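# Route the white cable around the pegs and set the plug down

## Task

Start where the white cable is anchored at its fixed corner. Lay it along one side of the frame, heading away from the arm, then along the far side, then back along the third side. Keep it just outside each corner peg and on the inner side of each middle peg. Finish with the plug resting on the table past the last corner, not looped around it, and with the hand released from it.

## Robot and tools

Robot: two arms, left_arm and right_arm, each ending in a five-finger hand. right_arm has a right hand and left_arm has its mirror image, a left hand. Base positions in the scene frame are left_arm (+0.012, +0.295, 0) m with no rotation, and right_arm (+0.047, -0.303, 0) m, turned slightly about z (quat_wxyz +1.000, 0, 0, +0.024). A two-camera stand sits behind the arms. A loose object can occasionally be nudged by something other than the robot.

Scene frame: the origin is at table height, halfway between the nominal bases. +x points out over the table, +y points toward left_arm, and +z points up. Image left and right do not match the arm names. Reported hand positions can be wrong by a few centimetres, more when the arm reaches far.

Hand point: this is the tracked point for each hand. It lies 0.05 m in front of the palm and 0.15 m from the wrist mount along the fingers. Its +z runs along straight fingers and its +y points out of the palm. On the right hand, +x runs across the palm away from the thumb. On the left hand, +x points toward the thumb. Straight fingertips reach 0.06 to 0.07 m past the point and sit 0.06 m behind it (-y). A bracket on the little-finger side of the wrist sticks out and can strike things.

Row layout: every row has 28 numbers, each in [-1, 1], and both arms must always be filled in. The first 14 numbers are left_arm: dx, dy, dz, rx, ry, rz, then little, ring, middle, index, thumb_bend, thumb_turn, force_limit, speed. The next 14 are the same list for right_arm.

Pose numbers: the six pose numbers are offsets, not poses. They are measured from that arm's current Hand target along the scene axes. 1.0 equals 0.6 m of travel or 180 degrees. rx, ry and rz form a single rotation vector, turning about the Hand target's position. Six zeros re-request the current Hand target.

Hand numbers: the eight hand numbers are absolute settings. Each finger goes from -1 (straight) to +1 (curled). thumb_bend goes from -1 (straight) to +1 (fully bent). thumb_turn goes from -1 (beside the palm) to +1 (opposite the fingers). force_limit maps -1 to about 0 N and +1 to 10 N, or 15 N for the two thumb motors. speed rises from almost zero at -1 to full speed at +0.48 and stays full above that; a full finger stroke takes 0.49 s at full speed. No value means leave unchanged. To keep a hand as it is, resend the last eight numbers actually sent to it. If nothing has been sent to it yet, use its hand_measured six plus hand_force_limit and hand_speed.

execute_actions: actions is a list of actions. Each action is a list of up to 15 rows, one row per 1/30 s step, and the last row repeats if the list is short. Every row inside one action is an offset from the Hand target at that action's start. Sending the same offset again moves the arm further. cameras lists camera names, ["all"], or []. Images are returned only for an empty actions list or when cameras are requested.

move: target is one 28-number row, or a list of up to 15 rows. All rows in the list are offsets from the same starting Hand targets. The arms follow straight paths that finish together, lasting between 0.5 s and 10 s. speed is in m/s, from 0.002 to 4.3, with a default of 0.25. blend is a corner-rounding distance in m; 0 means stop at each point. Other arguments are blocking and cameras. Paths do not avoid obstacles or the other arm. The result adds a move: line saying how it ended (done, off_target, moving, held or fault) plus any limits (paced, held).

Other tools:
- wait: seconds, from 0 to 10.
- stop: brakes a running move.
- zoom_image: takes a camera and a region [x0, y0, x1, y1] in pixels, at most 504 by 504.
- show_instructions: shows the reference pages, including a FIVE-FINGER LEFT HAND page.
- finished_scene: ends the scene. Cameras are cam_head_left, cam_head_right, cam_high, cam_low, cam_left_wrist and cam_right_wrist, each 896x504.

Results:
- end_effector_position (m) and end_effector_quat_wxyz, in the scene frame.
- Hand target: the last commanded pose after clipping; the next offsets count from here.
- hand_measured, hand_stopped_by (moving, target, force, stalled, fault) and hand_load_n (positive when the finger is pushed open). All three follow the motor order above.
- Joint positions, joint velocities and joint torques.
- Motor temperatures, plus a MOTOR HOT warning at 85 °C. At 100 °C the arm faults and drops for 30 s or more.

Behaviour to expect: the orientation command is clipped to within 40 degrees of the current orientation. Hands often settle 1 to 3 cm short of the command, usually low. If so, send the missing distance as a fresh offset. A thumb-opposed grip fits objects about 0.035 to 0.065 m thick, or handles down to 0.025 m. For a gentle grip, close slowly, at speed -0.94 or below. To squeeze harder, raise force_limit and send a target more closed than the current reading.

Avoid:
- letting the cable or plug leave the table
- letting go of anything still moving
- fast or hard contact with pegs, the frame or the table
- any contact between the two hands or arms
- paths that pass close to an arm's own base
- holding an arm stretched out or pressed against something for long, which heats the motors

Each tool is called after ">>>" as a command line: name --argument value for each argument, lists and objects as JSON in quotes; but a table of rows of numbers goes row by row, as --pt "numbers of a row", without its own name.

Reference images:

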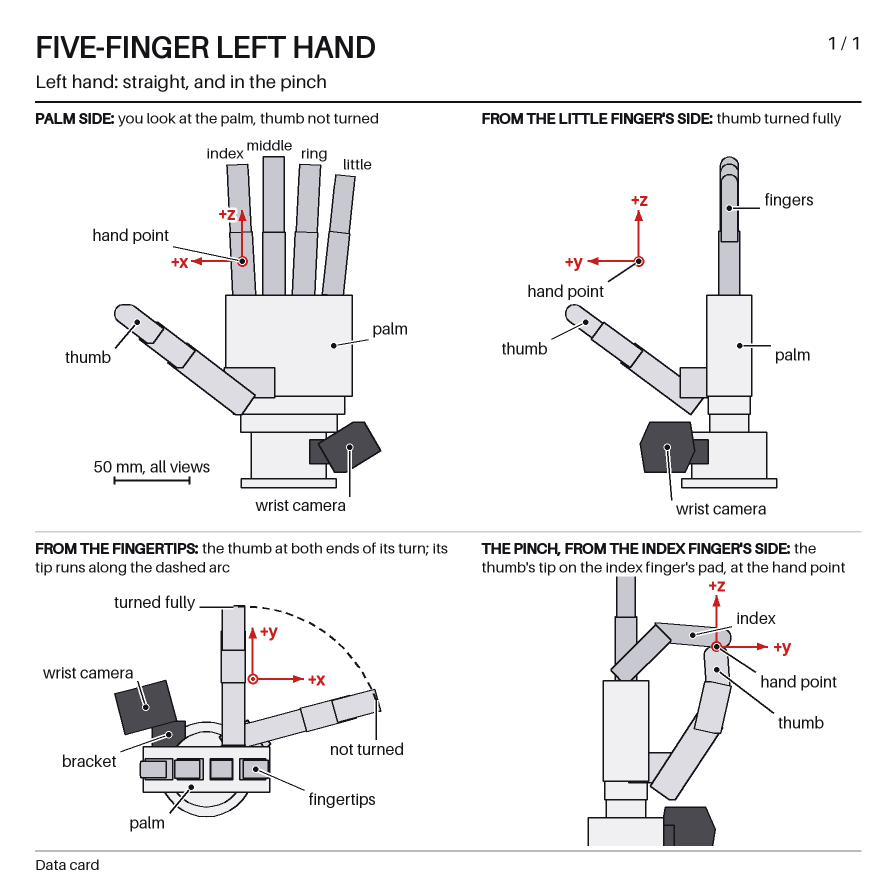

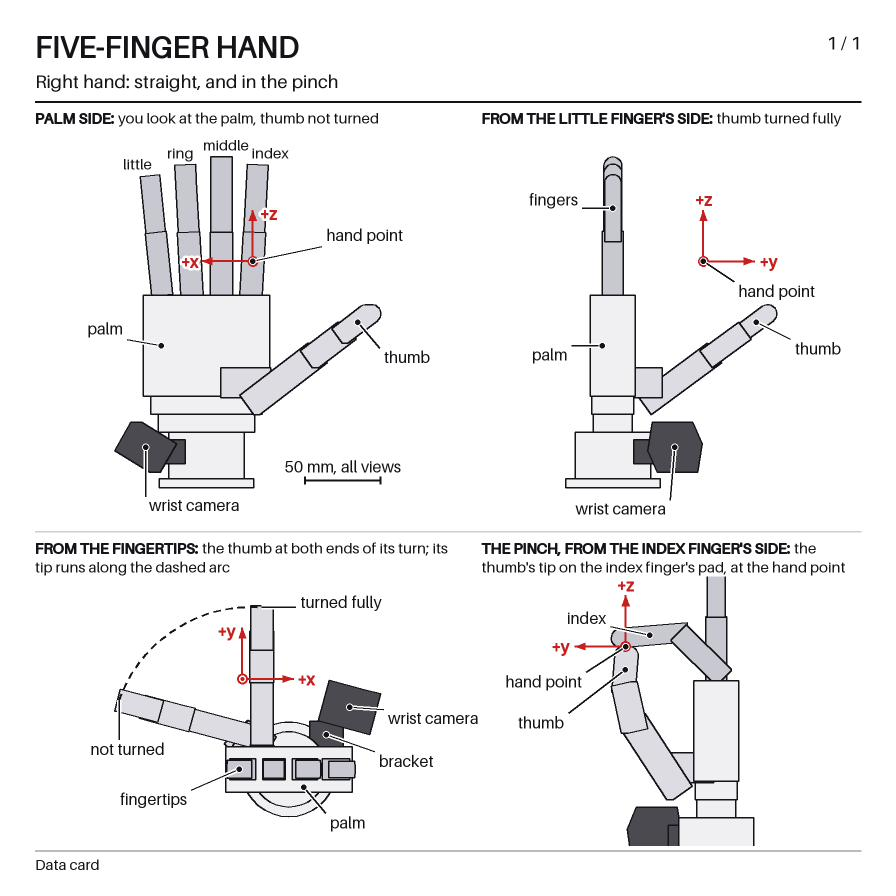

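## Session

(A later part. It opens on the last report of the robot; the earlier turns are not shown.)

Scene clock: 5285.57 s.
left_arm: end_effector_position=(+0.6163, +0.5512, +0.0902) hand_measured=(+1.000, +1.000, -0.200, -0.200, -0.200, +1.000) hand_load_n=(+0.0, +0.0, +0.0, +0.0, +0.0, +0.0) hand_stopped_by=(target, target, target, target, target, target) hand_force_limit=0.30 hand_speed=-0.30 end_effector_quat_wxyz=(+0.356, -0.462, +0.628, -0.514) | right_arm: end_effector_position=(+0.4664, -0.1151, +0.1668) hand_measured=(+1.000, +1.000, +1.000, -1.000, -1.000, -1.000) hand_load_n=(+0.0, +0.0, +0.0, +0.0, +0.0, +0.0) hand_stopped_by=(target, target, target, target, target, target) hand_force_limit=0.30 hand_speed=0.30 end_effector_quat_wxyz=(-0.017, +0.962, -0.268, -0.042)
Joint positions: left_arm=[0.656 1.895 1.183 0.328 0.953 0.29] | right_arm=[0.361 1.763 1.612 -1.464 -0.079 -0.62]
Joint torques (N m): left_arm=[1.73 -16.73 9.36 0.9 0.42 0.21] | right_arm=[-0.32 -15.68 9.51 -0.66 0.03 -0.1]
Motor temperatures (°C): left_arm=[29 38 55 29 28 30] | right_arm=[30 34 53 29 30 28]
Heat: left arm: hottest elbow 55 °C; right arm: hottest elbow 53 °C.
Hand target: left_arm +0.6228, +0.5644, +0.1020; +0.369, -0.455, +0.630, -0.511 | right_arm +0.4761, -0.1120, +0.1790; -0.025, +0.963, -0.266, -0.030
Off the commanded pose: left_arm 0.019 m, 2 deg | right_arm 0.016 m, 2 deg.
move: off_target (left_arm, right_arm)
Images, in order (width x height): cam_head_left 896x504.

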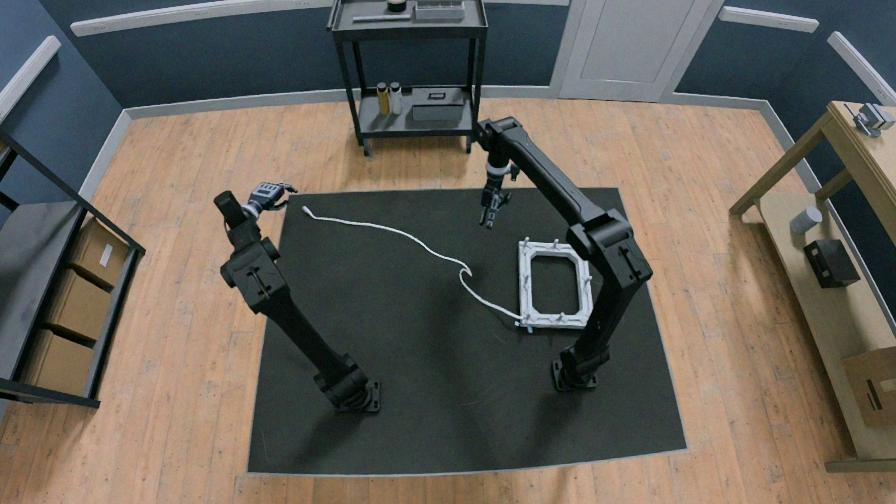

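>>> move --target '[-0.024,-0.029,-0.1,0,0,-0.01,1,1,-0.2,-0.2,-0.2,1,0.3,-0.3,0,0,0,0,0,0,1,1,1,-1,-1,-1,0.3,0.3]' --speed 0.1 --cameras '["cam_left_wrist"]'

Scene clock: 5348.40 s.
left_arm: end_effector_position=(+0.6083, +0.5428, +0.0485) hand_measured=(+1.000, +1.000, -0.200, -0.200, -0.200, +1.000) hand_load_n=(+0.0, +0.0, +0.0, +0.0, +0.0, +0.0) hand_stopped_by=(target, target, target, target, target, target) hand_force_limit=0.30 hand_speed=-0.30 end_effector_quat_wxyz=(+0.355, -0.448, +0.635, -0.519) | right_arm: end_effector_position=(+0.4664, -0.1151, +0.1668) hand_measured=(+1.000, +1.000, +1.000, -1.000, -1.000, -1.000) hand_load_n=(+0.0, +0.0, +0.0, +0.0, -0.5, +0.0) hand_stopped_by=(target, target, target, target, target, target) hand_force_limit=0.30 hand_speed=0.30 end_effector_quat_wxyz=(-0.017, +0.962, -0.268, -0.042)
Joint positions: left_arm=[0.656 1.958 1.135 0.439 0.978 0.309] | right_arm=[0.361 1.763 1.612 -1.464 -0.079 -0.62]
Joint torques (N m): left_arm=[1.38 -15.56 6.42 2.04 0.42 0.2] | right_arm=[-1.03 -15.62 9.18 -0.43 -0.13 -0.03]
Motor temperatures (°C): left_arm=[29 38 59 29 29 30] | right_arm=[30 34 52 29 30 28]
Heat: left arm: hottest elbow 59 °C; right arm: hottest elbow 52 °C.
Hand target: left_arm +0.6084, +0.5470, +0.0420; +0.361, -0.445, +0.637, -0.517 | right_arm +0.4761, -0.1120, +0.1790; -0.025, +0.963, -0.266, -0.030
Off the commanded pose: left_arm 0.008 m, 1 deg | right_arm 0.016 m, 2 deg.
move: off_target (right_arm)
Images, in order (width x height): cam_left_wrist 896x504.

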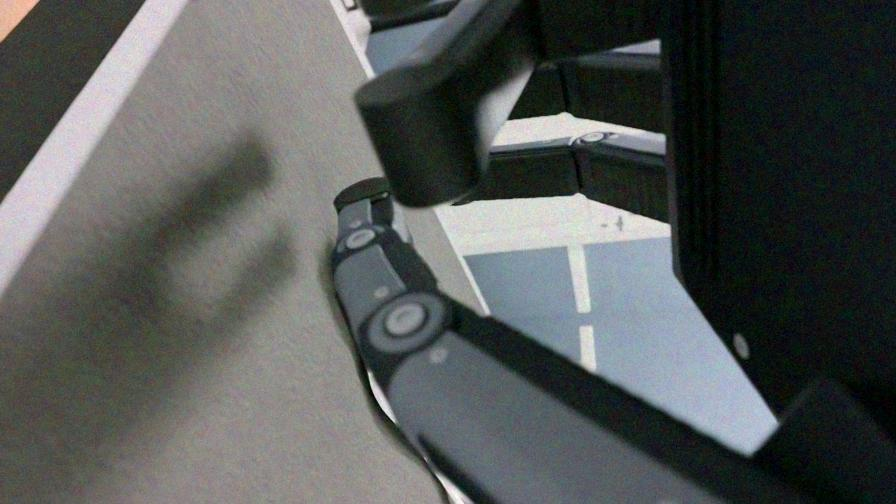

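>>> move --target '[0.007,-0.045,-0.01,0,0,-0.02,1,1,-0.2,-0.2,-0.2,1,0.3,-0.3,0,0,0,0,0,0,1,1,1,-1,-1,-1,0.3,0.3]' --speed 0.1 --cameras '["cam_left_wrist"]'

Scene clock: 5357.23 s.
left_arm: end_effector_position=(+0.6114, +0.5235, +0.0479) hand_measured=(+1.000, +1.000, -0.200, -0.200, -0.200, +1.000) hand_load_n=(+0.0, +0.0, +0.0, +0.0, +0.0, +0.0) hand_stopped_by=(target, target, target, target, target, target) hand_force_limit=0.30 hand_speed=-0.30 end_effector_quat_wxyz=(+0.346, -0.429, +0.646, -0.528) | right_arm: end_effector_position=(+0.4664, -0.1151, +0.1668) hand_measured=(+1.000, +1.000, +1.000, -1.000, -1.000, -1.000) hand_load_n=(+0.0, +0.0, +0.0, +0.0, +0.0, +0.0) hand_stopped_by=(target, target, target, target, target, target) hand_force_limit=0.30 hand_speed=0.30 end_effector_quat_wxyz=(-0.017, +0.962, -0.268, -0.042)
Joint positions: left_arm=[0.631 1.958 1.131 0.439 1.004 0.326] | right_arm=[0.361 1.763 1.612 -1.464 -0.079 -0.62]
Joint torques (N m): left_arm=[0.56 -15.03 6.13 2 0.41 0.17] | right_arm=[0.15 -15.38 9.2 -0.28 0.01 -0.11]
Motor temperatures (°C): left_arm=[29 39 58 29 29 30] | right_arm=[30 35 52 29 30 28]
Heat: left arm: hottest elbow 58 °C; right arm: hottest elbow 52 °C.
Hand target: left_arm +0.6126, +0.5197, +0.0359; +0.344, -0.425, +0.650, -0.528 | right_arm +0.4761, -0.1120, +0.1790; -0.025, +0.963, -0.266, -0.030
Off the commanded pose: left_arm 0.012 m, 1 deg | right_arm 0.016 m, 2 deg.
move: off_target (left_arm, right_arm)
Images, in order (width x height): cam_left_wrist 896x504.

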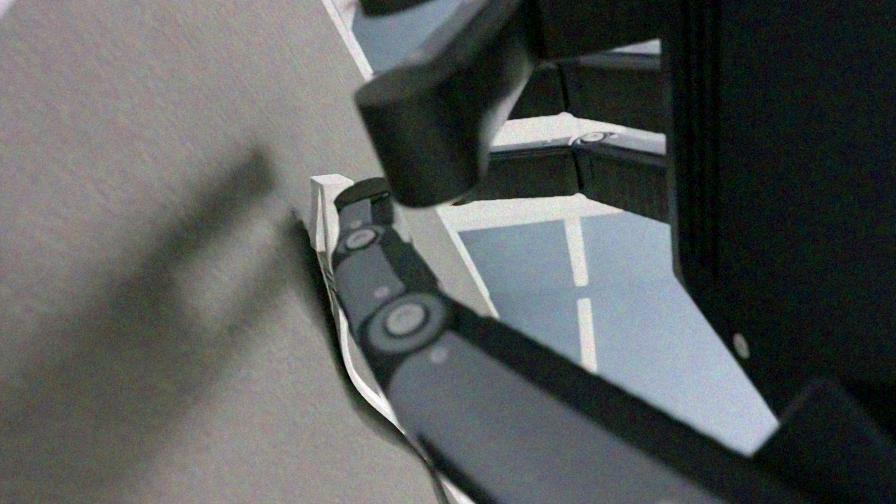

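>>> move --target '[-0.003,-0.008,-0.017,0,0,0,1,1,-0.2,-0.2,-0.2,1,0.3,-0.3,0,0,0,0,0,0,1,1,1,-1,-1,-1,0.3,0.3]' --speed 0.06 --cameras '["cam_left_wrist"]'

Scene clock: 5376.73 s.
left_arm: end_effector_position=(+0.6085, +0.5207, +0.0369) hand_measured=(+1.000, +1.000, -0.200, -0.200, -0.200, +1.000) hand_load_n=(+0.0, +0.0, +0.0, +0.0, +0.0, +0.0) hand_stopped_by=(target, target, target, target, target, target) hand_force_limit=0.30 hand_speed=-0.30 end_effector_quat_wxyz=(+0.346, -0.428, +0.647, -0.528) | right_arm: end_effector_position=(+0.4664, -0.1151, +0.1668) hand_measured=(+1.000, +1.000, +1.000, -1.000, -1.000, -1.000) hand_load_n=(+0.0, +0.0, +0.0, +0.0, +0.0, +0.0) hand_stopped_by=(target, target, target, target, target, target) hand_force_limit=0.30 hand_speed=0.30 end_effector_quat_wxyz=(-0.017, +0.962, -0.268, -0.042)
Joint positions: left_arm=[0.63 1.973 1.115 0.471 1.003 0.327] | right_arm=[0.361 1.763 1.612 -1.464 -0.079 -0.62]
Joint torques (N m): left_arm=[0.26 -15.03 5.97 2.09 0.22 0.17] | right_arm=[-0.73 -16.26 9.33 -0.28 -0.02 -0.03]
Motor temperatures (°C): left_arm=[29 40 56 29 29 30] | right_arm=[30 35 52 29 30 28]
Heat: left arm: hottest elbow 56 °C; right arm: hottest elbow 52 °C.
Hand target: left_arm +0.6108, +0.5150, +0.0256; +0.344, -0.425, +0.650, -0.528 | right_arm +0.4761, -0.1120, +0.1790; -0.025, +0.963, -0.266, -0.030
Off the commanded pose: left_arm 0.013 m, 1 deg | right_arm 0.016 m, 2 deg.
move: off_target (left_arm, right_arm)
Images, in order (width x height): cam_left_wrist 896x504.

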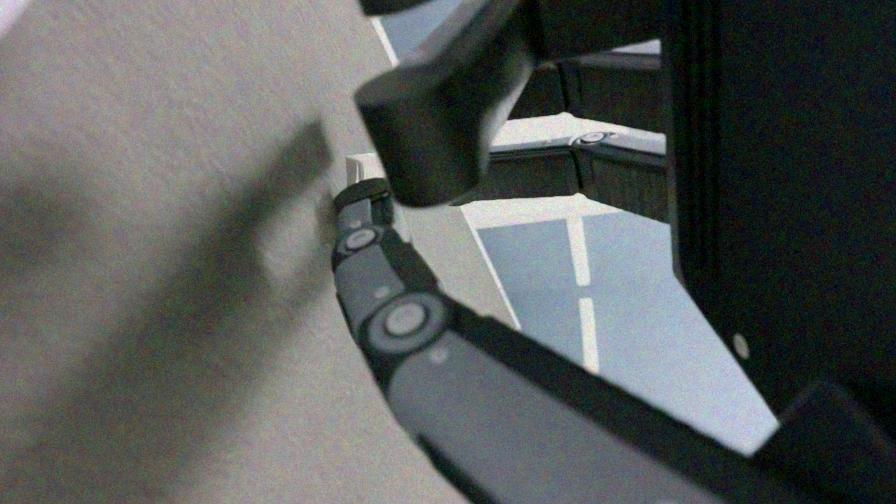

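>>> execute_actions --actions '[[[0,0,0,0,0,0,1,1,0.5,0.5,-0.2,1,0.3,-0.85,0,0,0,0,0,0,1,1,1,-1,-1,-1,0.3,0.3]],[[0,0,0,0,0,0,1,1,0.5,0.5,-0.2,1,0.3,-0.85,0,0,0,0,0,0,1,1,1,-1,-1,-1,0.3,0.3]],[[0,0,0,0,0,0,1,1,0.5,0.5,-0.2,1,0.3,-0.85,0,0,0,0,0,0,1,1,1,-1,-1,-1,0.3,0.3]],[[0,0,0,0,0,0,1,1,0.5,0.5,-0.2,1,0.3,-0.85,0,0,0,0,0,0,1,1,1,-1,-1,-1,0.3,0.3]],[[0,0,0,0,0,0,1,1,0.5,0.5,-0.2,1,0.3,-0.85,0,0,0,0,0,0,1,1,1,-1,-1,-1,0.3,0.3]],[[0,0,0,0,0,0,1,1,0.5,0.5,-0.2,1,0.3,-0.85,0,0,0,0,0,0,1,1,1,-1,-1,-1,0.3,0.3]]]' --cameras '["cam_left_wrist"]'

Scene clock: 5388.87 s.
left_arm: end_effector_position=(+0.6086, +0.5204, +0.0369) hand_measured=(+1.000, +1.000, +0.268, +0.312, -0.200, +1.000) hand_load_n=(+0.0, +0.0, +12.5, +7.5, +2.0, -3.5) hand_stopped_by=(target, target, force, force, target, target) hand_force_limit=0.30 hand_speed=-0.85 end_effector_quat_wxyz=(+0.346, -0.428, +0.647, -0.528) | right_arm: end_effector_position=(+0.4664, -0.1151, +0.1668) hand_measured=(+1.000, +1.000, +1.000, -1.000, -1.000, -1.000) hand_load_n=(+0.0, +0.0, +0.0, +0.0, +0.0, -0.5) hand_stopped_by=(target, target, target, target, target, target) hand_force_limit=0.30 hand_speed=0.30 end_effector_quat_wxyz=(-0.017, +0.962, -0.268, -0.042)
Joint positions: left_arm=[0.63 1.973 1.115 0.471 1.003 0.327] | right_arm=[0.361 1.763 1.612 -1.464 -0.079 -0.62]
Joint torques (N m): left_arm=[0.26 -15.03 5.97 2.06 0.23 0.17] | right_arm=[0.09 -16.38 9.52 -0.31 -0.01 -0.07]
Motor temperatures (°C): left_arm=[29 40 55 29 28 30] | right_arm=[30 35 52 29 30 28]
Heat: left arm: hottest elbow 55 °C; right arm: hottest elbow 52 °C.
Hand target: left_arm +0.6108, +0.5150, +0.0256; +0.344, -0.425, +0.650, -0.528 | right_arm +0.4761, -0.1120, +0.1790; -0.025, +0.963, -0.266, -0.030
Off the commanded pose: left_arm 0.013 m, 1 deg | right_arm 0.016 m, 2 deg.
Images, in order (width x height): cam_left_wrist 896x504.

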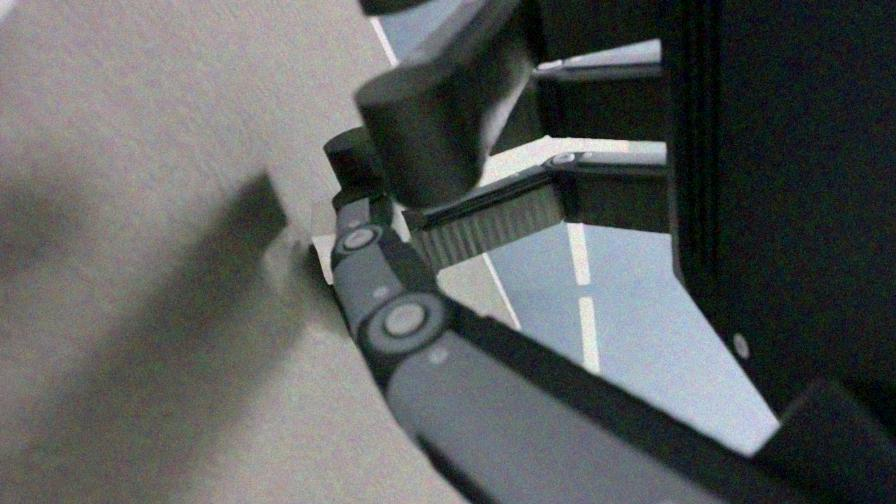

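>>> execute_actions --actions '[[[0,0,0,0,0,0,1,1,-0.2,-0.2,-0.2,1,0.3,0.0,0,0,0,0,0,0,1,1,1,-1,-1,-1,0.3,0.3]],[[0,0,0,0,0,0,1,1,-0.2,-0.2,-0.2,1,0.3,0.0,0,0,0,0,0,0,1,1,1,-1,-1,-1,0.3,0.3]]]' --cameras '["cam_left_wrist"]'

Scene clock: 5395.13 s.
left_arm: end_effector_position=(+0.6087, +0.5205, +0.0369) hand_measured=(+1.000, +1.000, -0.200, -0.200, -0.200, +1.000) hand_load_n=(+0.0, +0.0, +0.0, +0.0, +0.0, +0.0) hand_stopped_by=(target, target, target, target, target, target) hand_force_limit=0.30 hand_speed=0.00 end_effector_quat_wxyz=(+0.346, -0.428, +0.647, -0.528) | right_arm: end_effector_position=(+0.4664, -0.1151, +0.1668) hand_measured=(+1.000, +1.000, +1.000, -1.000, -1.000, -1.000) hand_load_n=(+0.0, +0.0, +0.0, +0.0, +0.0, +0.0) hand_stopped_by=(target, target, target, target, target, target) hand_force_limit=0.30 hand_speed=0.30 end_effector_quat_wxyz=(-0.017, +0.962, -0.268, -0.042)
Joint positions: left_arm=[0.63 1.973 1.115 0.471 1.002 0.327] | right_arm=[0.361 1.763 1.612 -1.464 -0.079 -0.62]
Joint torques (N m): left_arm=[0.32 -15.03 5.97 2.06 0.24 0.17] | right_arm=[0.26 -15.74 9.37 -0.39 -0.08 -0.04]
Motor temperatures (°C): left_arm=[29 40 55 29 28 30] | right_arm=[30 35 52 29 30 28]
Heat: left arm: hottest elbow 55 °C; right arm: hottest elbow 52 °C.
Hand target: left_arm +0.6108, +0.5150, +0.0256; +0.344, -0.425, +0.650, -0.528 | right_arm +0.4761, -0.1120, +0.1790; -0.025, +0.963, -0.266, -0.030
Off the commanded pose: left_arm 0.013 m, 1 deg | right_arm 0.016 m, 2 deg.
Images, in order (width x height): cam_left_wrist 896x504.

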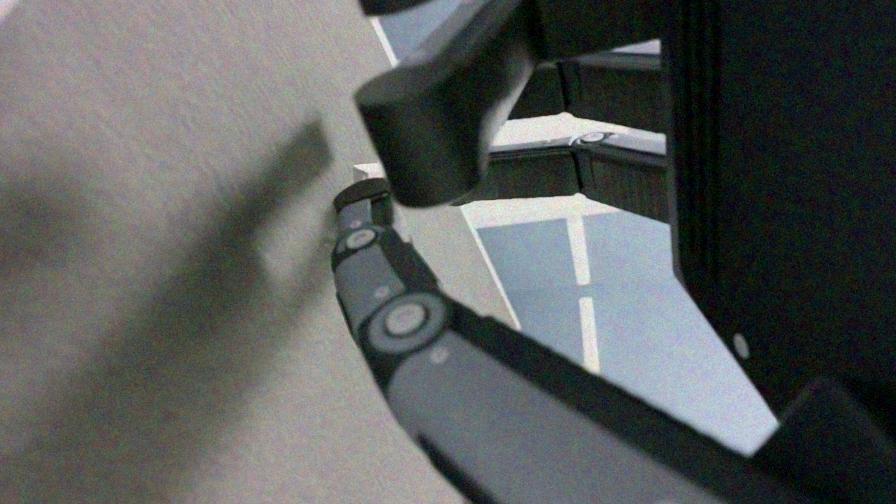

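>>> zoom_image --camera "cam_left_wrist" --region '[240, 100, 500, 300]'

>>> execute_actions --actions '[]' --cameras '["cam_head_left"]'

>>> zoom_image --camera "cam_head_left" --region '[250, 170, 370, 240]'

Scaled by 1.938 from the camera's 896x504 image, which has a finer 1280x720 frame.

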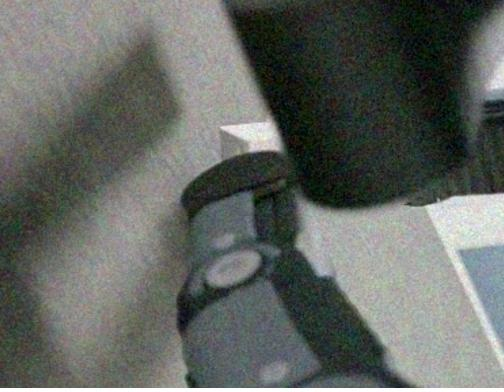

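Scene clock: 5409.23 s.
left_arm: end_effector_position=(+0.6087, +0.5205, +0.0369) hand_measured=(+1.000, +1.000, -0.200, -0.200, -0.200, +1.000) hand_load_n=(+0.0, +0.0, +0.0, +0.0, +0.0, +0.0) hand_stopped_by=(target, target, target, target, target, target) hand_force_limit=0.30 hand_speed=0.00 end_effector_quat_wxyz=(+0.346, -0.428, +0.647, -0.528) | right_arm: end_effector_position=(+0.4664, -0.1151, +0.1668) hand_measured=(+1.000, +1.000, +1.000, -1.000, -1.000, -1.000) hand_load_n=(+0.0, +0.0, +0.0, +0.0, +0.0, +0.0) hand_stopped_by=(target, target, target, target, target, target) hand_force_limit=0.30 hand_speed=0.30 end_effector_quat_wxyz=(-0.017, +0.962, -0.268, -0.042)
Joint positions: left_arm=[0.63 1.973 1.115 0.471 1.002 0.327] | right_arm=[0.361 1.763 1.612 -1.464 -0.079 -0.62]
Joint velocities: within noise
Joint torques (N m): left_arm=[0.26 -15.03 5.97 2.07 0.24 0.17] | right_arm=[-0.21 -15.56 9.39 -0.69 0.03 -0.13]
Motor temperatures (°C): left_arm=[29 40 54 29 28 30] | right_arm=[30 35 53 29 30 28]
Heat: left arm: hottest elbow 54 °C; right arm: hottest elbow 53 °C.
Hand target: left_arm +0.6108, +0.5150, +0.0256; +0.344, -0.425, +0.650, -0.528 | right_arm +0.4761, -0.1120, +0.1790; -0.025, +0.963, -0.266, -0.030
Off the commanded pose: left_arm 0.013 m, 1 deg | right_arm 0.016 m, 2 deg.
Images, in order (width x height): cam_head_left 896x504.

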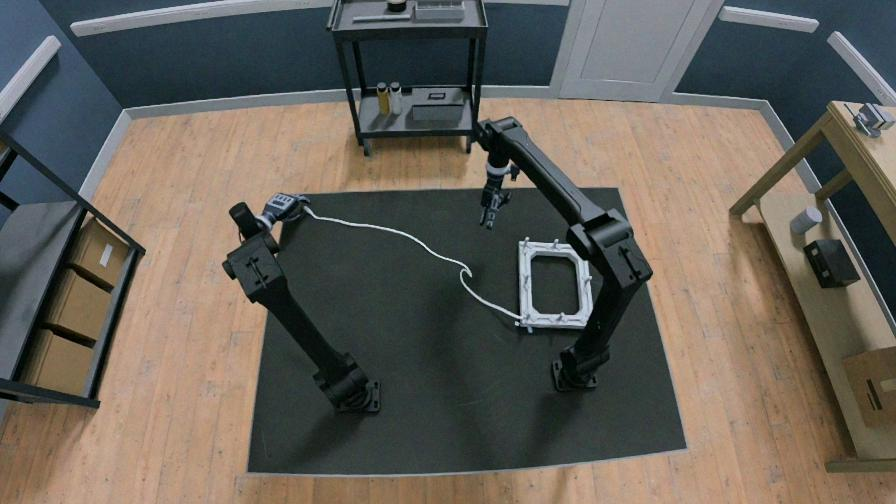

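Scaled by 4.200 from the camera's 896x504 image, which has a finer 1280x720 frame.

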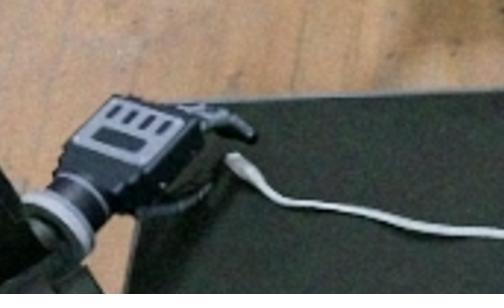

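>>> move --target '[0,0,0.035,0,0,-0.111,1,1,-0.2,-0.2,-0.2,1,0.3,-0.3,0,0,0,0,0,0,1,1,1,-1,-1,-1,0.3,0.3]' --speed 0.1 --cameras '["cam_left_wrist"]'

Scene clock: 5441.90 s.
left_arm: end_effector_position=(+0.6037, +0.5037, +0.0491) hand_measured=(+1.000, +1.000, -0.200, -0.200, -0.200, +1.000) hand_load_n=(+0.0, +0.0, +0.0, +0.0, +0.0, +0.0) hand_stopped_by=(target, target, target, target, target, target) hand_force_limit=0.30 hand_speed=-0.30 end_effector_quat_wxyz=(+0.243, -0.307, +0.713, -0.582) | right_arm: end_effector_position=(+0.4664, -0.1151, +0.1668) hand_measured=(+1.000, +1.000, +1.000, -1.000, -1.000, -1.000) hand_load_n=(+0.0, +0.0, +0.0, +0.0, +0.0, +0.0) hand_stopped_by=(target, target, target, target, target, target) hand_force_limit=0.30 hand_speed=0.30 end_effector_quat_wxyz=(-0.017, +0.962, -0.268, -0.042)
Joint positions: left_arm=[0.631 2.036 1.38 -0.237 1.304 0.864] | right_arm=[0.361 1.763 1.612 -1.464 -0.079 -0.62]
Joint torques (N m): left_arm=[1.61 -16.44 9.29 0.44 0.81 0.26] | right_arm=[-0.15 -15.44 9.51 -0.23 -0.05 -0.14]
Heat: left arm: hottest elbow 53 °C; right arm: hottest elbow 53 °C.
Hand target: left_arm +0.6108, +0.5151, +0.0467; +0.247, -0.305, +0.714, -0.579 | right_arm +0.4761, -0.1120, +0.1790; -0.025, +0.963, -0.266, -0.030
Off the commanded pose: left_arm 0.014 m, 1 deg | right_arm 0.016 m, 2 deg.
move: off_target (left_arm, right_arm)
Images, in order (width x height): cam_left_wrist 896x504.

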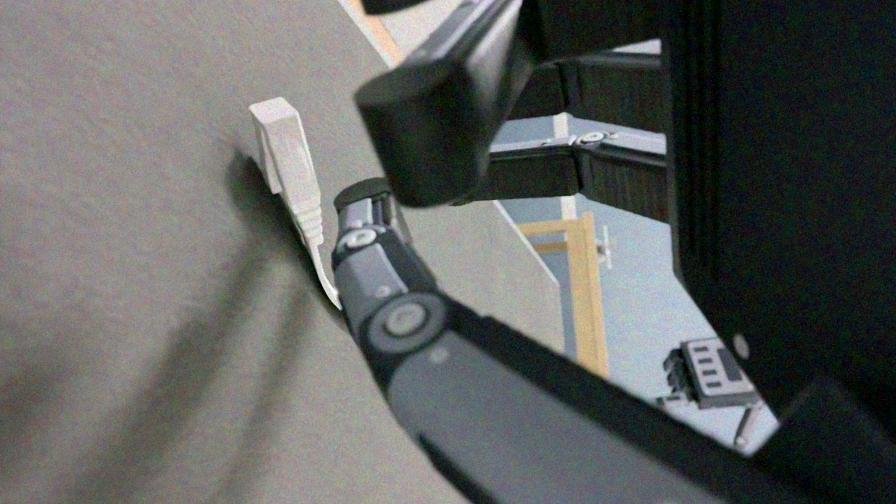

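>>> move --target '[0.018,0.02,-0.036,0,0,0,1,1,-0.2,-0.2,-0.2,1,0.3,-0.3,0,0,0,0,0,0,1,1,1,-1,-1,-1,0.3,0.3]' --speed 0.08 --cameras '["cam_left_wrist"]'

Scene clock: 5448.13 s.
left_arm: end_effector_position=(+0.6154, +0.5151, +0.0264) hand_measured=(+1.000, +1.000, -0.200, -0.200, -0.200, +1.000) hand_load_n=(+0.0, +0.0, +0.0, +0.0, +0.0, +0.0) hand_stopped_by=(target, target, target, target, target, target) hand_force_limit=0.30 hand_speed=-0.30 end_effector_quat_wxyz=(+0.241, -0.307, +0.713, -0.582) | right_arm: end_effector_position=(+0.4664, -0.1151, +0.1668) hand_measured=(+1.000, +1.000, +1.000, -1.000, -1.000, -1.000) hand_load_n=(+0.0, +0.5, +0.0, +0.0, +0.0, +0.0) hand_stopped_by=(target, target, target, target, target, target) hand_force_limit=0.30 hand_speed=0.30 end_effector_quat_wxyz=(-0.017, +0.962, -0.268, -0.042)
Joint positions: left_arm=[0.635 2.107 1.436 -0.242 1.306 0.882] | right_arm=[0.361 1.763 1.612 -1.464 -0.079 -0.62]
Joint torques (N m): left_arm=[1.73 -17.49 9.14 0.42 0.85 0.24] | right_arm=[0.32 -15.79 9.37 -0.54 0.01 -0.04]
Heat: left arm: hottest elbow 54 °C; right arm: hottest elbow 53 °C.
Hand target: left_arm +0.6216, +0.5270, +0.0251; +0.247, -0.305, +0.714, -0.579 | right_arm +0.4761, -0.1120, +0.1790; -0.025, +0.963, -0.266, -0.030
Off the commanded pose: left_arm 0.014 m, 1 deg | right_arm 0.016 m, 2 deg.
move: off_target (left_arm, right_arm)
Images, in order (width x height): cam_left_wrist 896x504.

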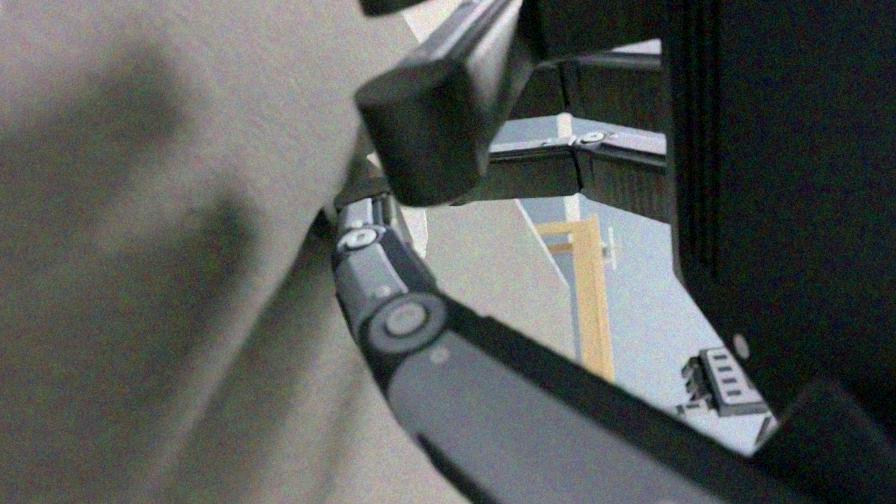

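>>> move --target '[-0.003,-0.003,0.012,0,0,0,1,1,-0.2,-0.2,-0.2,1,0.3,-0.3,0,0,0,0,0,0,1,1,1,-1,-1,-1,0.3,0.3]' --speed 0.08 --cameras '["cam_left_wrist"]'

Scene clock: 5452.23 s.
left_arm: end_effector_position=(+0.6140, +0.5141, +0.0259) hand_measured=(+1.000, +1.000, -0.200, -0.200, -0.200, +1.000) hand_load_n=(+0.0, +0.0, +0.0, +0.0, +0.0, +0.0) hand_stopped_by=(target, target, target, target, target, target) hand_force_limit=0.30 hand_speed=-0.30 end_effector_quat_wxyz=(+0.237, -0.310, +0.713, -0.582) | right_arm: end_effector_position=(+0.4664, -0.1151, +0.1668) hand_measured=(+1.000, +1.000, +1.000, -1.000, -1.000, -1.000) hand_load_n=(+0.0, +0.0, +0.0, +0.0, +0.0, +0.0) hand_stopped_by=(target, target, target, target, target, target) hand_force_limit=0.30 hand_speed=0.30 end_effector_quat_wxyz=(-0.017, +0.962, -0.268, -0.042)
Joint positions: left_arm=[0.635 2.107 1.436 -0.253 1.306 0.883] | right_arm=[0.361 1.763 1.612 -1.464 -0.079 -0.62]
Joint torques (N m): left_arm=[1.67 -18.9 8.72 0.29 0.85 0.21] | right_arm=[-0.62 -15.5 9.7 -0.46 -0.06 -0.05]
Motor temperatures (°C): left_arm=[29 40 55 29 29 30] | right_arm=[30 35 53 29 30 28]
Heat: left arm: hottest elbow 55 °C; right arm: hottest elbow 53 °C.
Hand target: left_arm +0.6198, +0.5252, +0.0323; +0.247, -0.305, +0.714, -0.579 | right_arm +0.4761, -0.1120, +0.1790; -0.025, +0.963, -0.266, -0.030
Off the commanded pose: left_arm 0.014 m, 1 deg | right_arm 0.016 m, 2 deg.
move: off_target (left_arm, right_arm)
Images, in order (width x height): cam_left_wrist 896x504.

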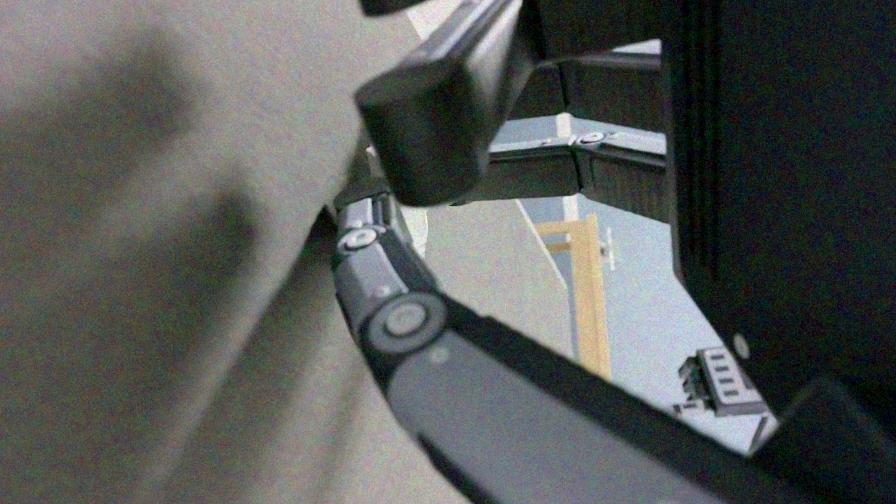

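>>> move --target '[0,0,0.02,0,0,0,1,1,-0.2,-0.2,-0.2,1,0.3,-0.3,0,0,0,0,0,0,1,1,1,-1,-1,-1,0.3,0.3]' --speed 0.08 --cameras '["cam_left_wrist"]'

Scene clock: 5456.63 s.
left_arm: end_effector_position=(+0.6120, +0.5125, +0.0320) hand_measured=(+1.000, +1.000, -0.200, -0.200, -0.200, +1.000) hand_load_n=(+0.0, +0.0, +0.0, +0.0, +0.0, +0.0) hand_stopped_by=(target, target, target, target, target, target) hand_force_limit=0.30 hand_speed=-0.30 end_effector_quat_wxyz=(+0.233, -0.314, +0.712, -0.584) | right_arm: end_effector_position=(+0.4664, -0.1151, +0.1668) hand_measured=(+1.000, +1.000, +1.000, -1.000, -1.000, -1.000) hand_load_n=(+0.0, +0.0, +0.0, +0.0, +0.0, +0.0) hand_stopped_by=(target, target, target, target, target, target) hand_force_limit=0.30 hand_speed=0.30 end_effector_quat_wxyz=(-0.017, +0.962, -0.268, -0.042)
Joint positions: left_arm=[0.635 2.096 1.436 -0.277 1.306 0.883] | right_arm=[0.361 1.763 1.612 -1.464 -0.079 -0.62]
Joint torques (N m): left_arm=[1.67 -19.6 9.1 0.32 0.85 0.21] | right_arm=[0.03 -15.62 9.57 -0.29 -0.03 -0.09]
Motor temperatures (°C): left_arm=[29 40 56 29 29 30] | right_arm=[30 35 53 29 30 28]
Heat: left arm: hottest elbow 56 °C; right arm: hottest elbow 53 °C.
Hand target: left_arm +0.6198, +0.5252, +0.0444; +0.247, -0.305, +0.714, -0.579 | right_arm +0.4761, -0.1120, +0.1790; -0.025, +0.963, -0.266, -0.030
Off the commanded pose: left_arm 0.019 m, 2 deg | right_arm 0.016 m, 2 deg.
move: off_target (left_arm, right_arm)
Images, in order (width x height): cam_left_wrist 896x504.

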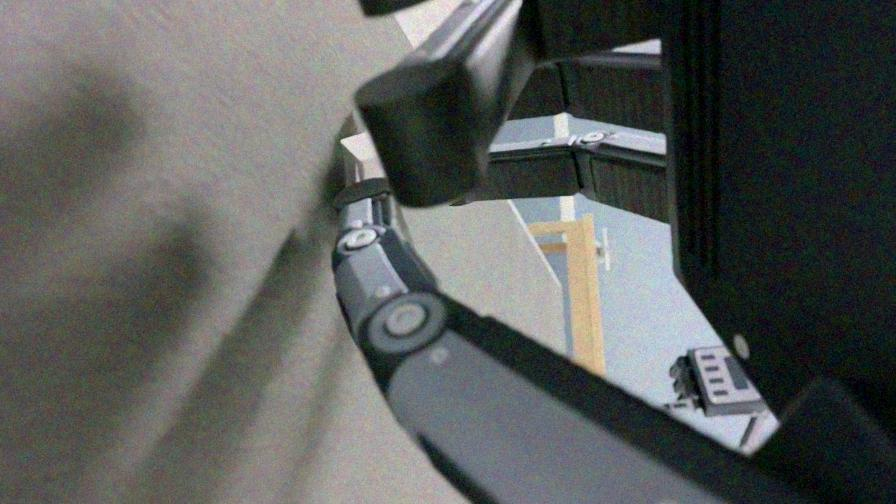

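>>> execute_actions --actions '[[[0,0,0,0,0,0,1,1,0.5,0.5,-0.2,1,0.3,-0.85,0,0,0,0,0,0,1,1,1,-1,-1,-1,0.3,0.3]],[[0,0,0,0,0,0,1,1,0.5,0.5,-0.2,1,0.3,-0.85,0,0,0,0,0,0,1,1,1,-1,-1,-1,0.3,0.3]],[[0,0,0,0,0,0,1,1,0.5,0.5,-0.2,1,0.3,-0.85,0,0,0,0,0,0,1,1,1,-1,-1,-1,0.3,0.3]],[[0,0,0,0,0,0,1,1,0.5,0.5,-0.2,1,0.3,-0.85,0,0,0,0,0,0,1,1,1,-1,-1,-1,0.3,0.3]],[[0,0,0,0,0,0,1,1,0.5,0.5,-0.2,1,0.3,-0.85,0,0,0,0,0,0,1,1,1,-1,-1,-1,0.3,0.3]],[[0,0,0,0,0,0,1,1,0.5,0.5,-0.2,1,0.3,-0.85,0,0,0,0,0,0,1,1,1,-1,-1,-1,0.3,0.3]]]' --cameras '["cam_left_wrist"]'

Scene clock: 5466.60 s.
left_arm: end_effector_position=(+0.6125, +0.5126, +0.0356) hand_measured=(+1.000, +1.000, +0.256, +0.312, -0.200, +1.000) hand_load_n=(-0.5, +0.0, +5.5, +9.0, +2.0, -3.5) hand_stopped_by=(target, target, force, force, target, target) hand_force_limit=0.30 hand_speed=-0.85 end_effector_quat_wxyz=(+0.235, -0.311, +0.712, -0.584) | right_arm: end_effector_position=(+0.4664, -0.1151, +0.1668) hand_measured=(+1.000, +1.000, +1.000, -1.000, -1.000, -1.000) hand_load_n=(+0.0, +0.0, +0.0, +0.0, +0.0, +0.0) hand_stopped_by=(target, target, target, target, target, target) hand_force_limit=0.30 hand_speed=0.30 end_effector_quat_wxyz=(-0.017, +0.962, -0.268, -0.042)
Joint positions: left_arm=[0.635 2.091 1.438 -0.277 1.31 0.883] | right_arm=[0.361 1.763 1.612 -1.464 -0.079 -0.62]
Joint torques (N m): left_arm=[1.67 -19.02 9.06 0.4 0.67 0.2] | right_arm=[-0.03 -15.56 9.58 -0.32 -0.06 -0.12]
Motor temperatures (°C): left_arm=[29 39 57 29 29 30] | right_arm=[30 35 53 29 30 28]
Heat: left arm: hottest elbow 57 °C; right arm: hottest elbow 53 °C.
Hand target: left_arm +0.6198, +0.5252, +0.0443; +0.247, -0.305, +0.714, -0.579 | right_arm +0.4761, -0.1120, +0.1790; -0.025, +0.963, -0.266, -0.030
Off the commanded pose: left_arm 0.017 m, 2 deg | right_arm 0.016 m, 2 deg.
Images, in order (width x height): cam_left_wrist 896x504.

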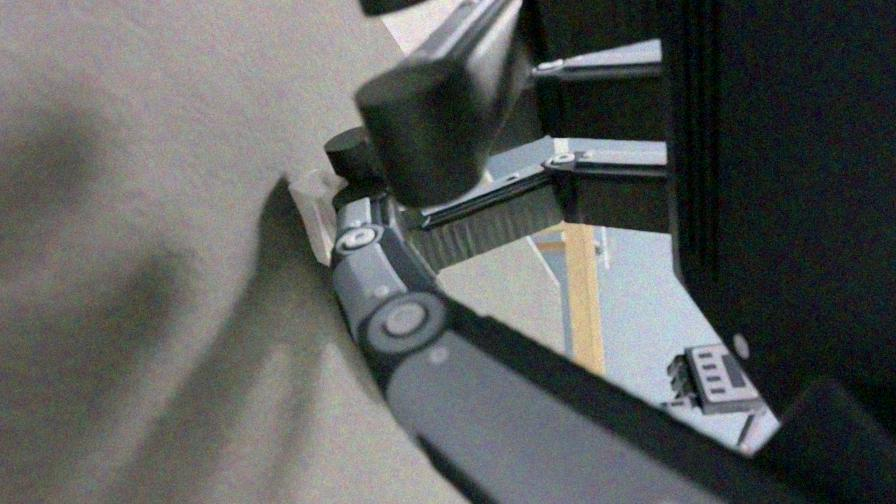

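>>> execute_actions --actions '[[[0,0,0,0,0,0,1,1,-0.2,-0.2,-0.2,1,0.3,0.0,0,0,0,0,0,0,1,1,1,-1,-1,-1,0.3,0.3]],[[0,0,0,0,0,0,1,1,-0.2,-0.2,-0.2,1,0.3,0.0,0,0,0,0,0,0,1,1,1,-1,-1,-1,0.3,0.3]]]' --cameras '["cam_left_wrist","cam_head_left"]'

>>> zoom_image --camera "cam_head_left" --region '[250, 170, 370, 240]'

Scene clock: 5476.27 s.
left_arm: end_effector_position=(+0.6125, +0.5126, +0.0356) hand_measured=(+1.000, +1.000, -0.200, -0.200, -0.200, +1.000) hand_load_n=(+0.0, +0.0, +0.0, -0.5, +0.0, +0.0) hand_stopped_by=(target, target, target, target, target, target) hand_force_limit=0.30 hand_speed=0.00 end_effector_quat_wxyz=(+0.235, -0.311, +0.712, -0.584) | right_arm: end_effector_position=(+0.4664, -0.1151, +0.1668) hand_measured=(+1.000, +1.000, +1.000, -1.000, -1.000, -1.000) hand_load_n=(+0.0, +0.0, +0.0, +0.0, +0.0, +0.0) hand_stopped_by=(target, target, target, target, target, target) hand_force_limit=0.30 hand_speed=0.30 end_effector_quat_wxyz=(-0.017, +0.962, -0.268, -0.042)
Joint positions: left_arm=[0.635 2.091 1.438 -0.277 1.31 0.884] | right_arm=[0.361 1.763 1.612 -1.464 -0.079 -0.62]
Joint torques (N m): left_arm=[1.61 -19.02 9.06 0.4 0.67 0.2] | right_arm=[0.03 -15.74 9.59 -0.25 0 -0.14]
Motor temperatures (°C): left_arm=[29 39 58 29 29 30] | right_arm=[30 35 53 29 30 28]
Heat: left arm: hottest elbow 58 °C; right arm: hottest elbow 53 °C.
Hand target: left_arm +0.6198, +0.5252, +0.0443; +0.247, -0.305, +0.714, -0.579 | right_arm +0.4761, -0.1120, +0.1790; -0.025, +0.963, -0.266, -0.030
Off the commanded pose: left_arm 0.017 m, 2 deg | right_arm 0.016 m, 2 deg.
Images, in order (width x height): cam_head_left 896x504, cam_left_wrist 896x504.

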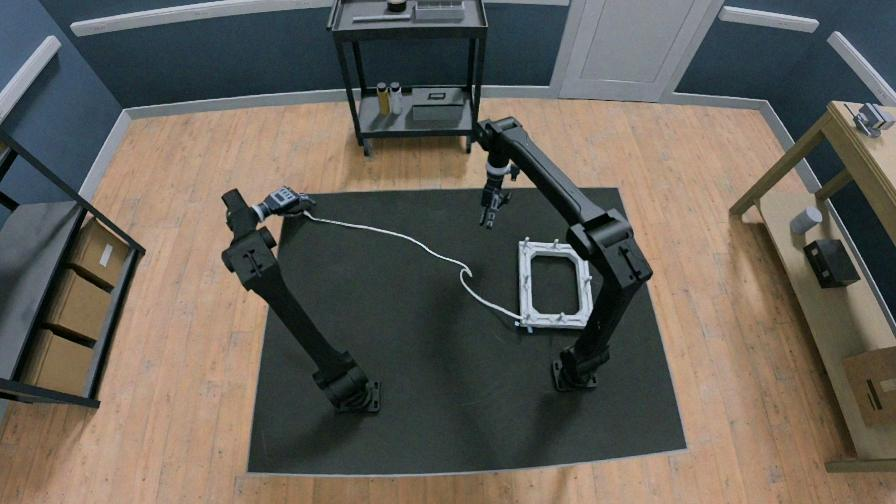

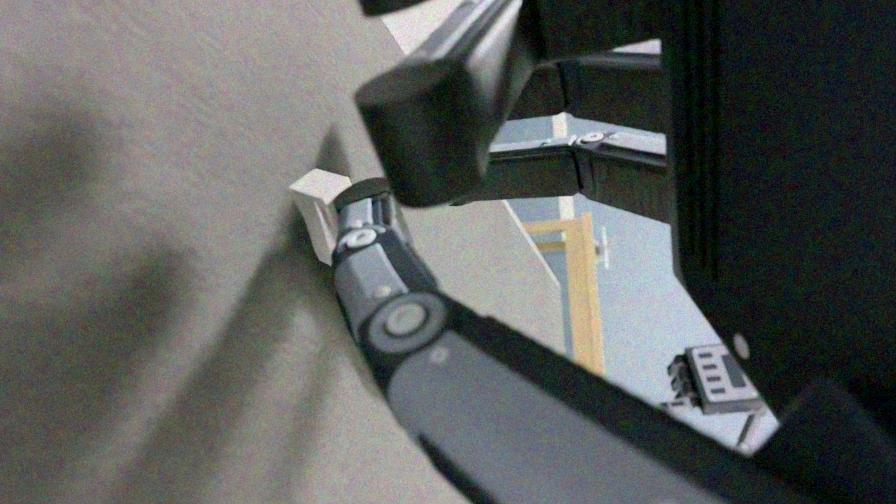

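Scaled by 4.200 from the camera's 896x504 image, which has a finer 1280x720 frame.

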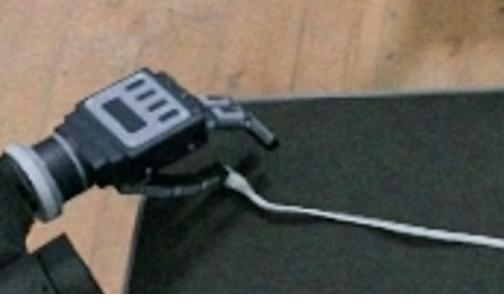

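>>> move --target '[-0.017,0.0,-0.035,0,0,0,1,1,-0.2,-0.2,-0.2,1,0.3,0.0,0,0,0,0,0,0,1,1,1,-1,-1,-1,0.3,0.3]' --speed 0.06 --cameras '["cam_left_wrist"]'

Scene clock: 5484.67 s.
left_arm: end_effector_position=(+0.6116, +0.5191, +0.0349) hand_measured=(+1.000, +1.000, -0.200, -0.200, -0.200, +1.000) hand_load_n=(+0.0, +0.5, +0.0, +0.0, +0.0, +0.0) hand_stopped_by=(target, target, target, target, target, target) hand_force_limit=0.30 hand_speed=0.00 end_effector_quat_wxyz=(+0.246, -0.303, +0.715, -0.580) | right_arm: end_effector_position=(+0.4664, -0.1151, +0.1668) hand_measured=(+1.000, +1.000, +1.000, -1.000, -1.000, -1.000) hand_load_n=(+0.0, +0.0, -0.5, +0.0, +0.0, +0.0) hand_stopped_by=(target, target, target, target, target, target) hand_force_limit=0.30 hand_speed=0.30 end_effector_quat_wxyz=(-0.017, +0.962, -0.268, -0.042)
Joint positions: left_arm=[0.644 2.091 1.438 -0.277 1.312 0.915] | right_arm=[0.361 1.763 1.612 -1.464 -0.079 -0.62]
Joint torques (N m): left_arm=[1.79 -17.44 6.83 1.1 0.86 0.2] | right_arm=[0.15 -16.15 9.39 -0.1 -0.03 -0.03]
Motor temperatures (°C): left_arm=[29 39 59 29 29 30] | right_arm=[30 35 53 29 30 28]
Heat: left arm: hottest elbow 59 °C; right arm: hottest elbow 53 °C.
Hand target: left_arm +0.6096, +0.5251, +0.0233; +0.247, -0.305, +0.714, -0.579 | right_arm +0.4761, -0.1120, +0.1790; -0.025, +0.963, -0.266, -0.030
Off the commanded pose: left_arm 0.013 m, 0 deg | right_arm 0.016 m, 2 deg.
move: off_target (left_arm, right_arm)
Images, in order (width x height): cam_left_wrist 896x504.

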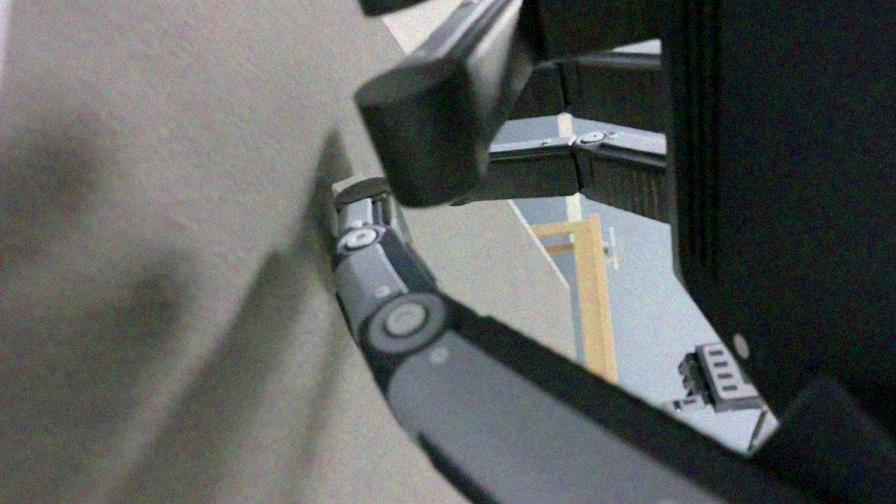

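>>> move --target '[0,0.0,0.08,0,0,0,1,1,-0.2,-0.2,-0.2,1,0.3,0.0,0,0,0,0,0,0,1,1,1,-1,-1,-1,0.3,0.3]' --speed 0.06 --cameras '["cam_left_wrist"]'

Scene clock: 5489.73 s.
left_arm: end_effector_position=(+0.6052, +0.5145, +0.0628) hand_measured=(+1.000, +1.000, -0.200, -0.200, -0.200, +1.000) hand_load_n=(+0.0, +0.0, +0.0, +0.0, +0.0, +0.0) hand_stopped_by=(target, target, target, target, target, target) hand_force_limit=0.30 hand_speed=0.00 end_effector_quat_wxyz=(+0.237, -0.310, +0.713, -0.583) | right_arm: end_effector_position=(+0.4664, -0.1151, +0.1668) hand_measured=(+1.000, +1.000, +1.000, -1.000, -1.000, -1.000) hand_load_n=(+0.0, +0.0, +0.0, +0.0, -0.5, +0.0) hand_stopped_by=(target, target, target, target, target, target) hand_force_limit=0.30 hand_speed=0.30 end_effector_quat_wxyz=(-0.017, +0.962, -0.268, -0.042)
Joint positions: left_arm=[0.644 2.038 1.438 -0.355 1.312 0.915] | right_arm=[0.361 1.763 1.612 -1.464 -0.079 -0.62]
Joint torques (N m): left_arm=[1.73 -18.84 8.77 0.53 0.85 0.19] | right_arm=[0.03 -15.79 9.24 -0.44 -0.03 -0.08]
Motor temperatures (°C): left_arm=[29 39 59 29 29 30] | right_arm=[30 35 53 29 30 28]
Heat: left arm: hottest elbow 59 °C; right arm: hottest elbow 53 °C.
Hand target: left_arm +0.6095, +0.5252, +0.0713; +0.247, -0.305, +0.714, -0.579 | right_arm +0.4761, -0.1120, +0.1790; -0.025, +0.963, -0.266, -0.030
Off the commanded pose: left_arm 0.014 m, 1 deg | right_arm 0.016 m, 2 deg.
move: off_target (left_arm, right_arm)
Images, in order (width x height): cam_left_wrist 896x504.

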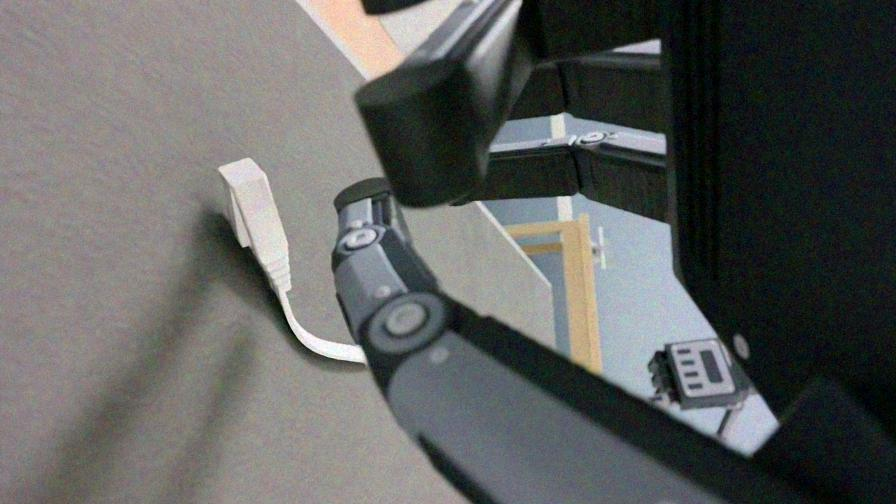

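>>> move --target '[0,0.0,-0.05,0,0,0,1,1,-0.2,-0.2,-0.2,1,0.3,0.0,0,0,0,0,0,0,1,1,1,-1,-1,-1,0.3,0.3]' --speed 0.06 --cameras '["cam_left_wrist"]'

Scene clock: 5499.27 s.
left_arm: end_effector_position=(+0.6076, +0.5164, +0.0495) hand_measured=(+1.000, +1.000, -0.200, -0.200, -0.200, +1.000) hand_load_n=(+0.0, +0.0, +0.0, +0.0, +0.0, +0.0) hand_stopped_by=(target, target, target, target, target, target) hand_force_limit=0.30 hand_speed=0.00 end_effector_quat_wxyz=(+0.240, -0.307, +0.714, -0.582) | right_arm: end_effector_position=(+0.4664, -0.1151, +0.1668) hand_measured=(+1.000, +1.000, +1.000, -1.000, -1.000, -1.000) hand_load_n=(+0.0, +0.0, +0.0, +0.0, +0.0, +0.0) hand_stopped_by=(target, target, target, target, target, target) hand_force_limit=0.30 hand_speed=0.30 end_effector_quat_wxyz=(-0.017, +0.962, -0.268, -0.042)
Joint positions: left_arm=[0.644 2.063 1.438 -0.325 1.312 0.919] | right_arm=[0.361 1.763 1.612 -1.464 -0.079 -0.62]
Joint torques (N m): left_arm=[1.73 -17.14 7.54 1.39 0.85 0.2] | right_arm=[-0.26 -15.27 9.44 -0.34 -0.02 -0.13]
Motor temperatures (°C): left_arm=[29 40 59 29 29 30] | right_arm=[30 36 53 29 30 28]
Heat: left arm: hottest elbow 59 °C; right arm: hottest elbow 53 °C.
Hand target: left_arm +0.6096, +0.5252, +0.0413; +0.247, -0.305, +0.714, -0.579 | right_arm +0.4761, -0.1120, +0.1790; -0.025, +0.963, -0.266, -0.030
Off the commanded pose: left_arm 0.012 m, 1 deg | right_arm 0.016 m, 2 deg.
move: off_target (left_arm, right_arm)
Images, in order (width x height): cam_left_wrist 896x504.

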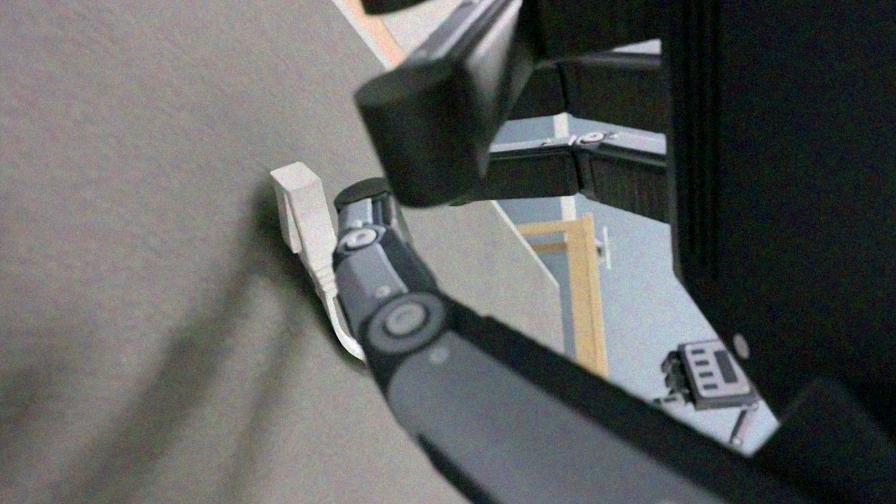

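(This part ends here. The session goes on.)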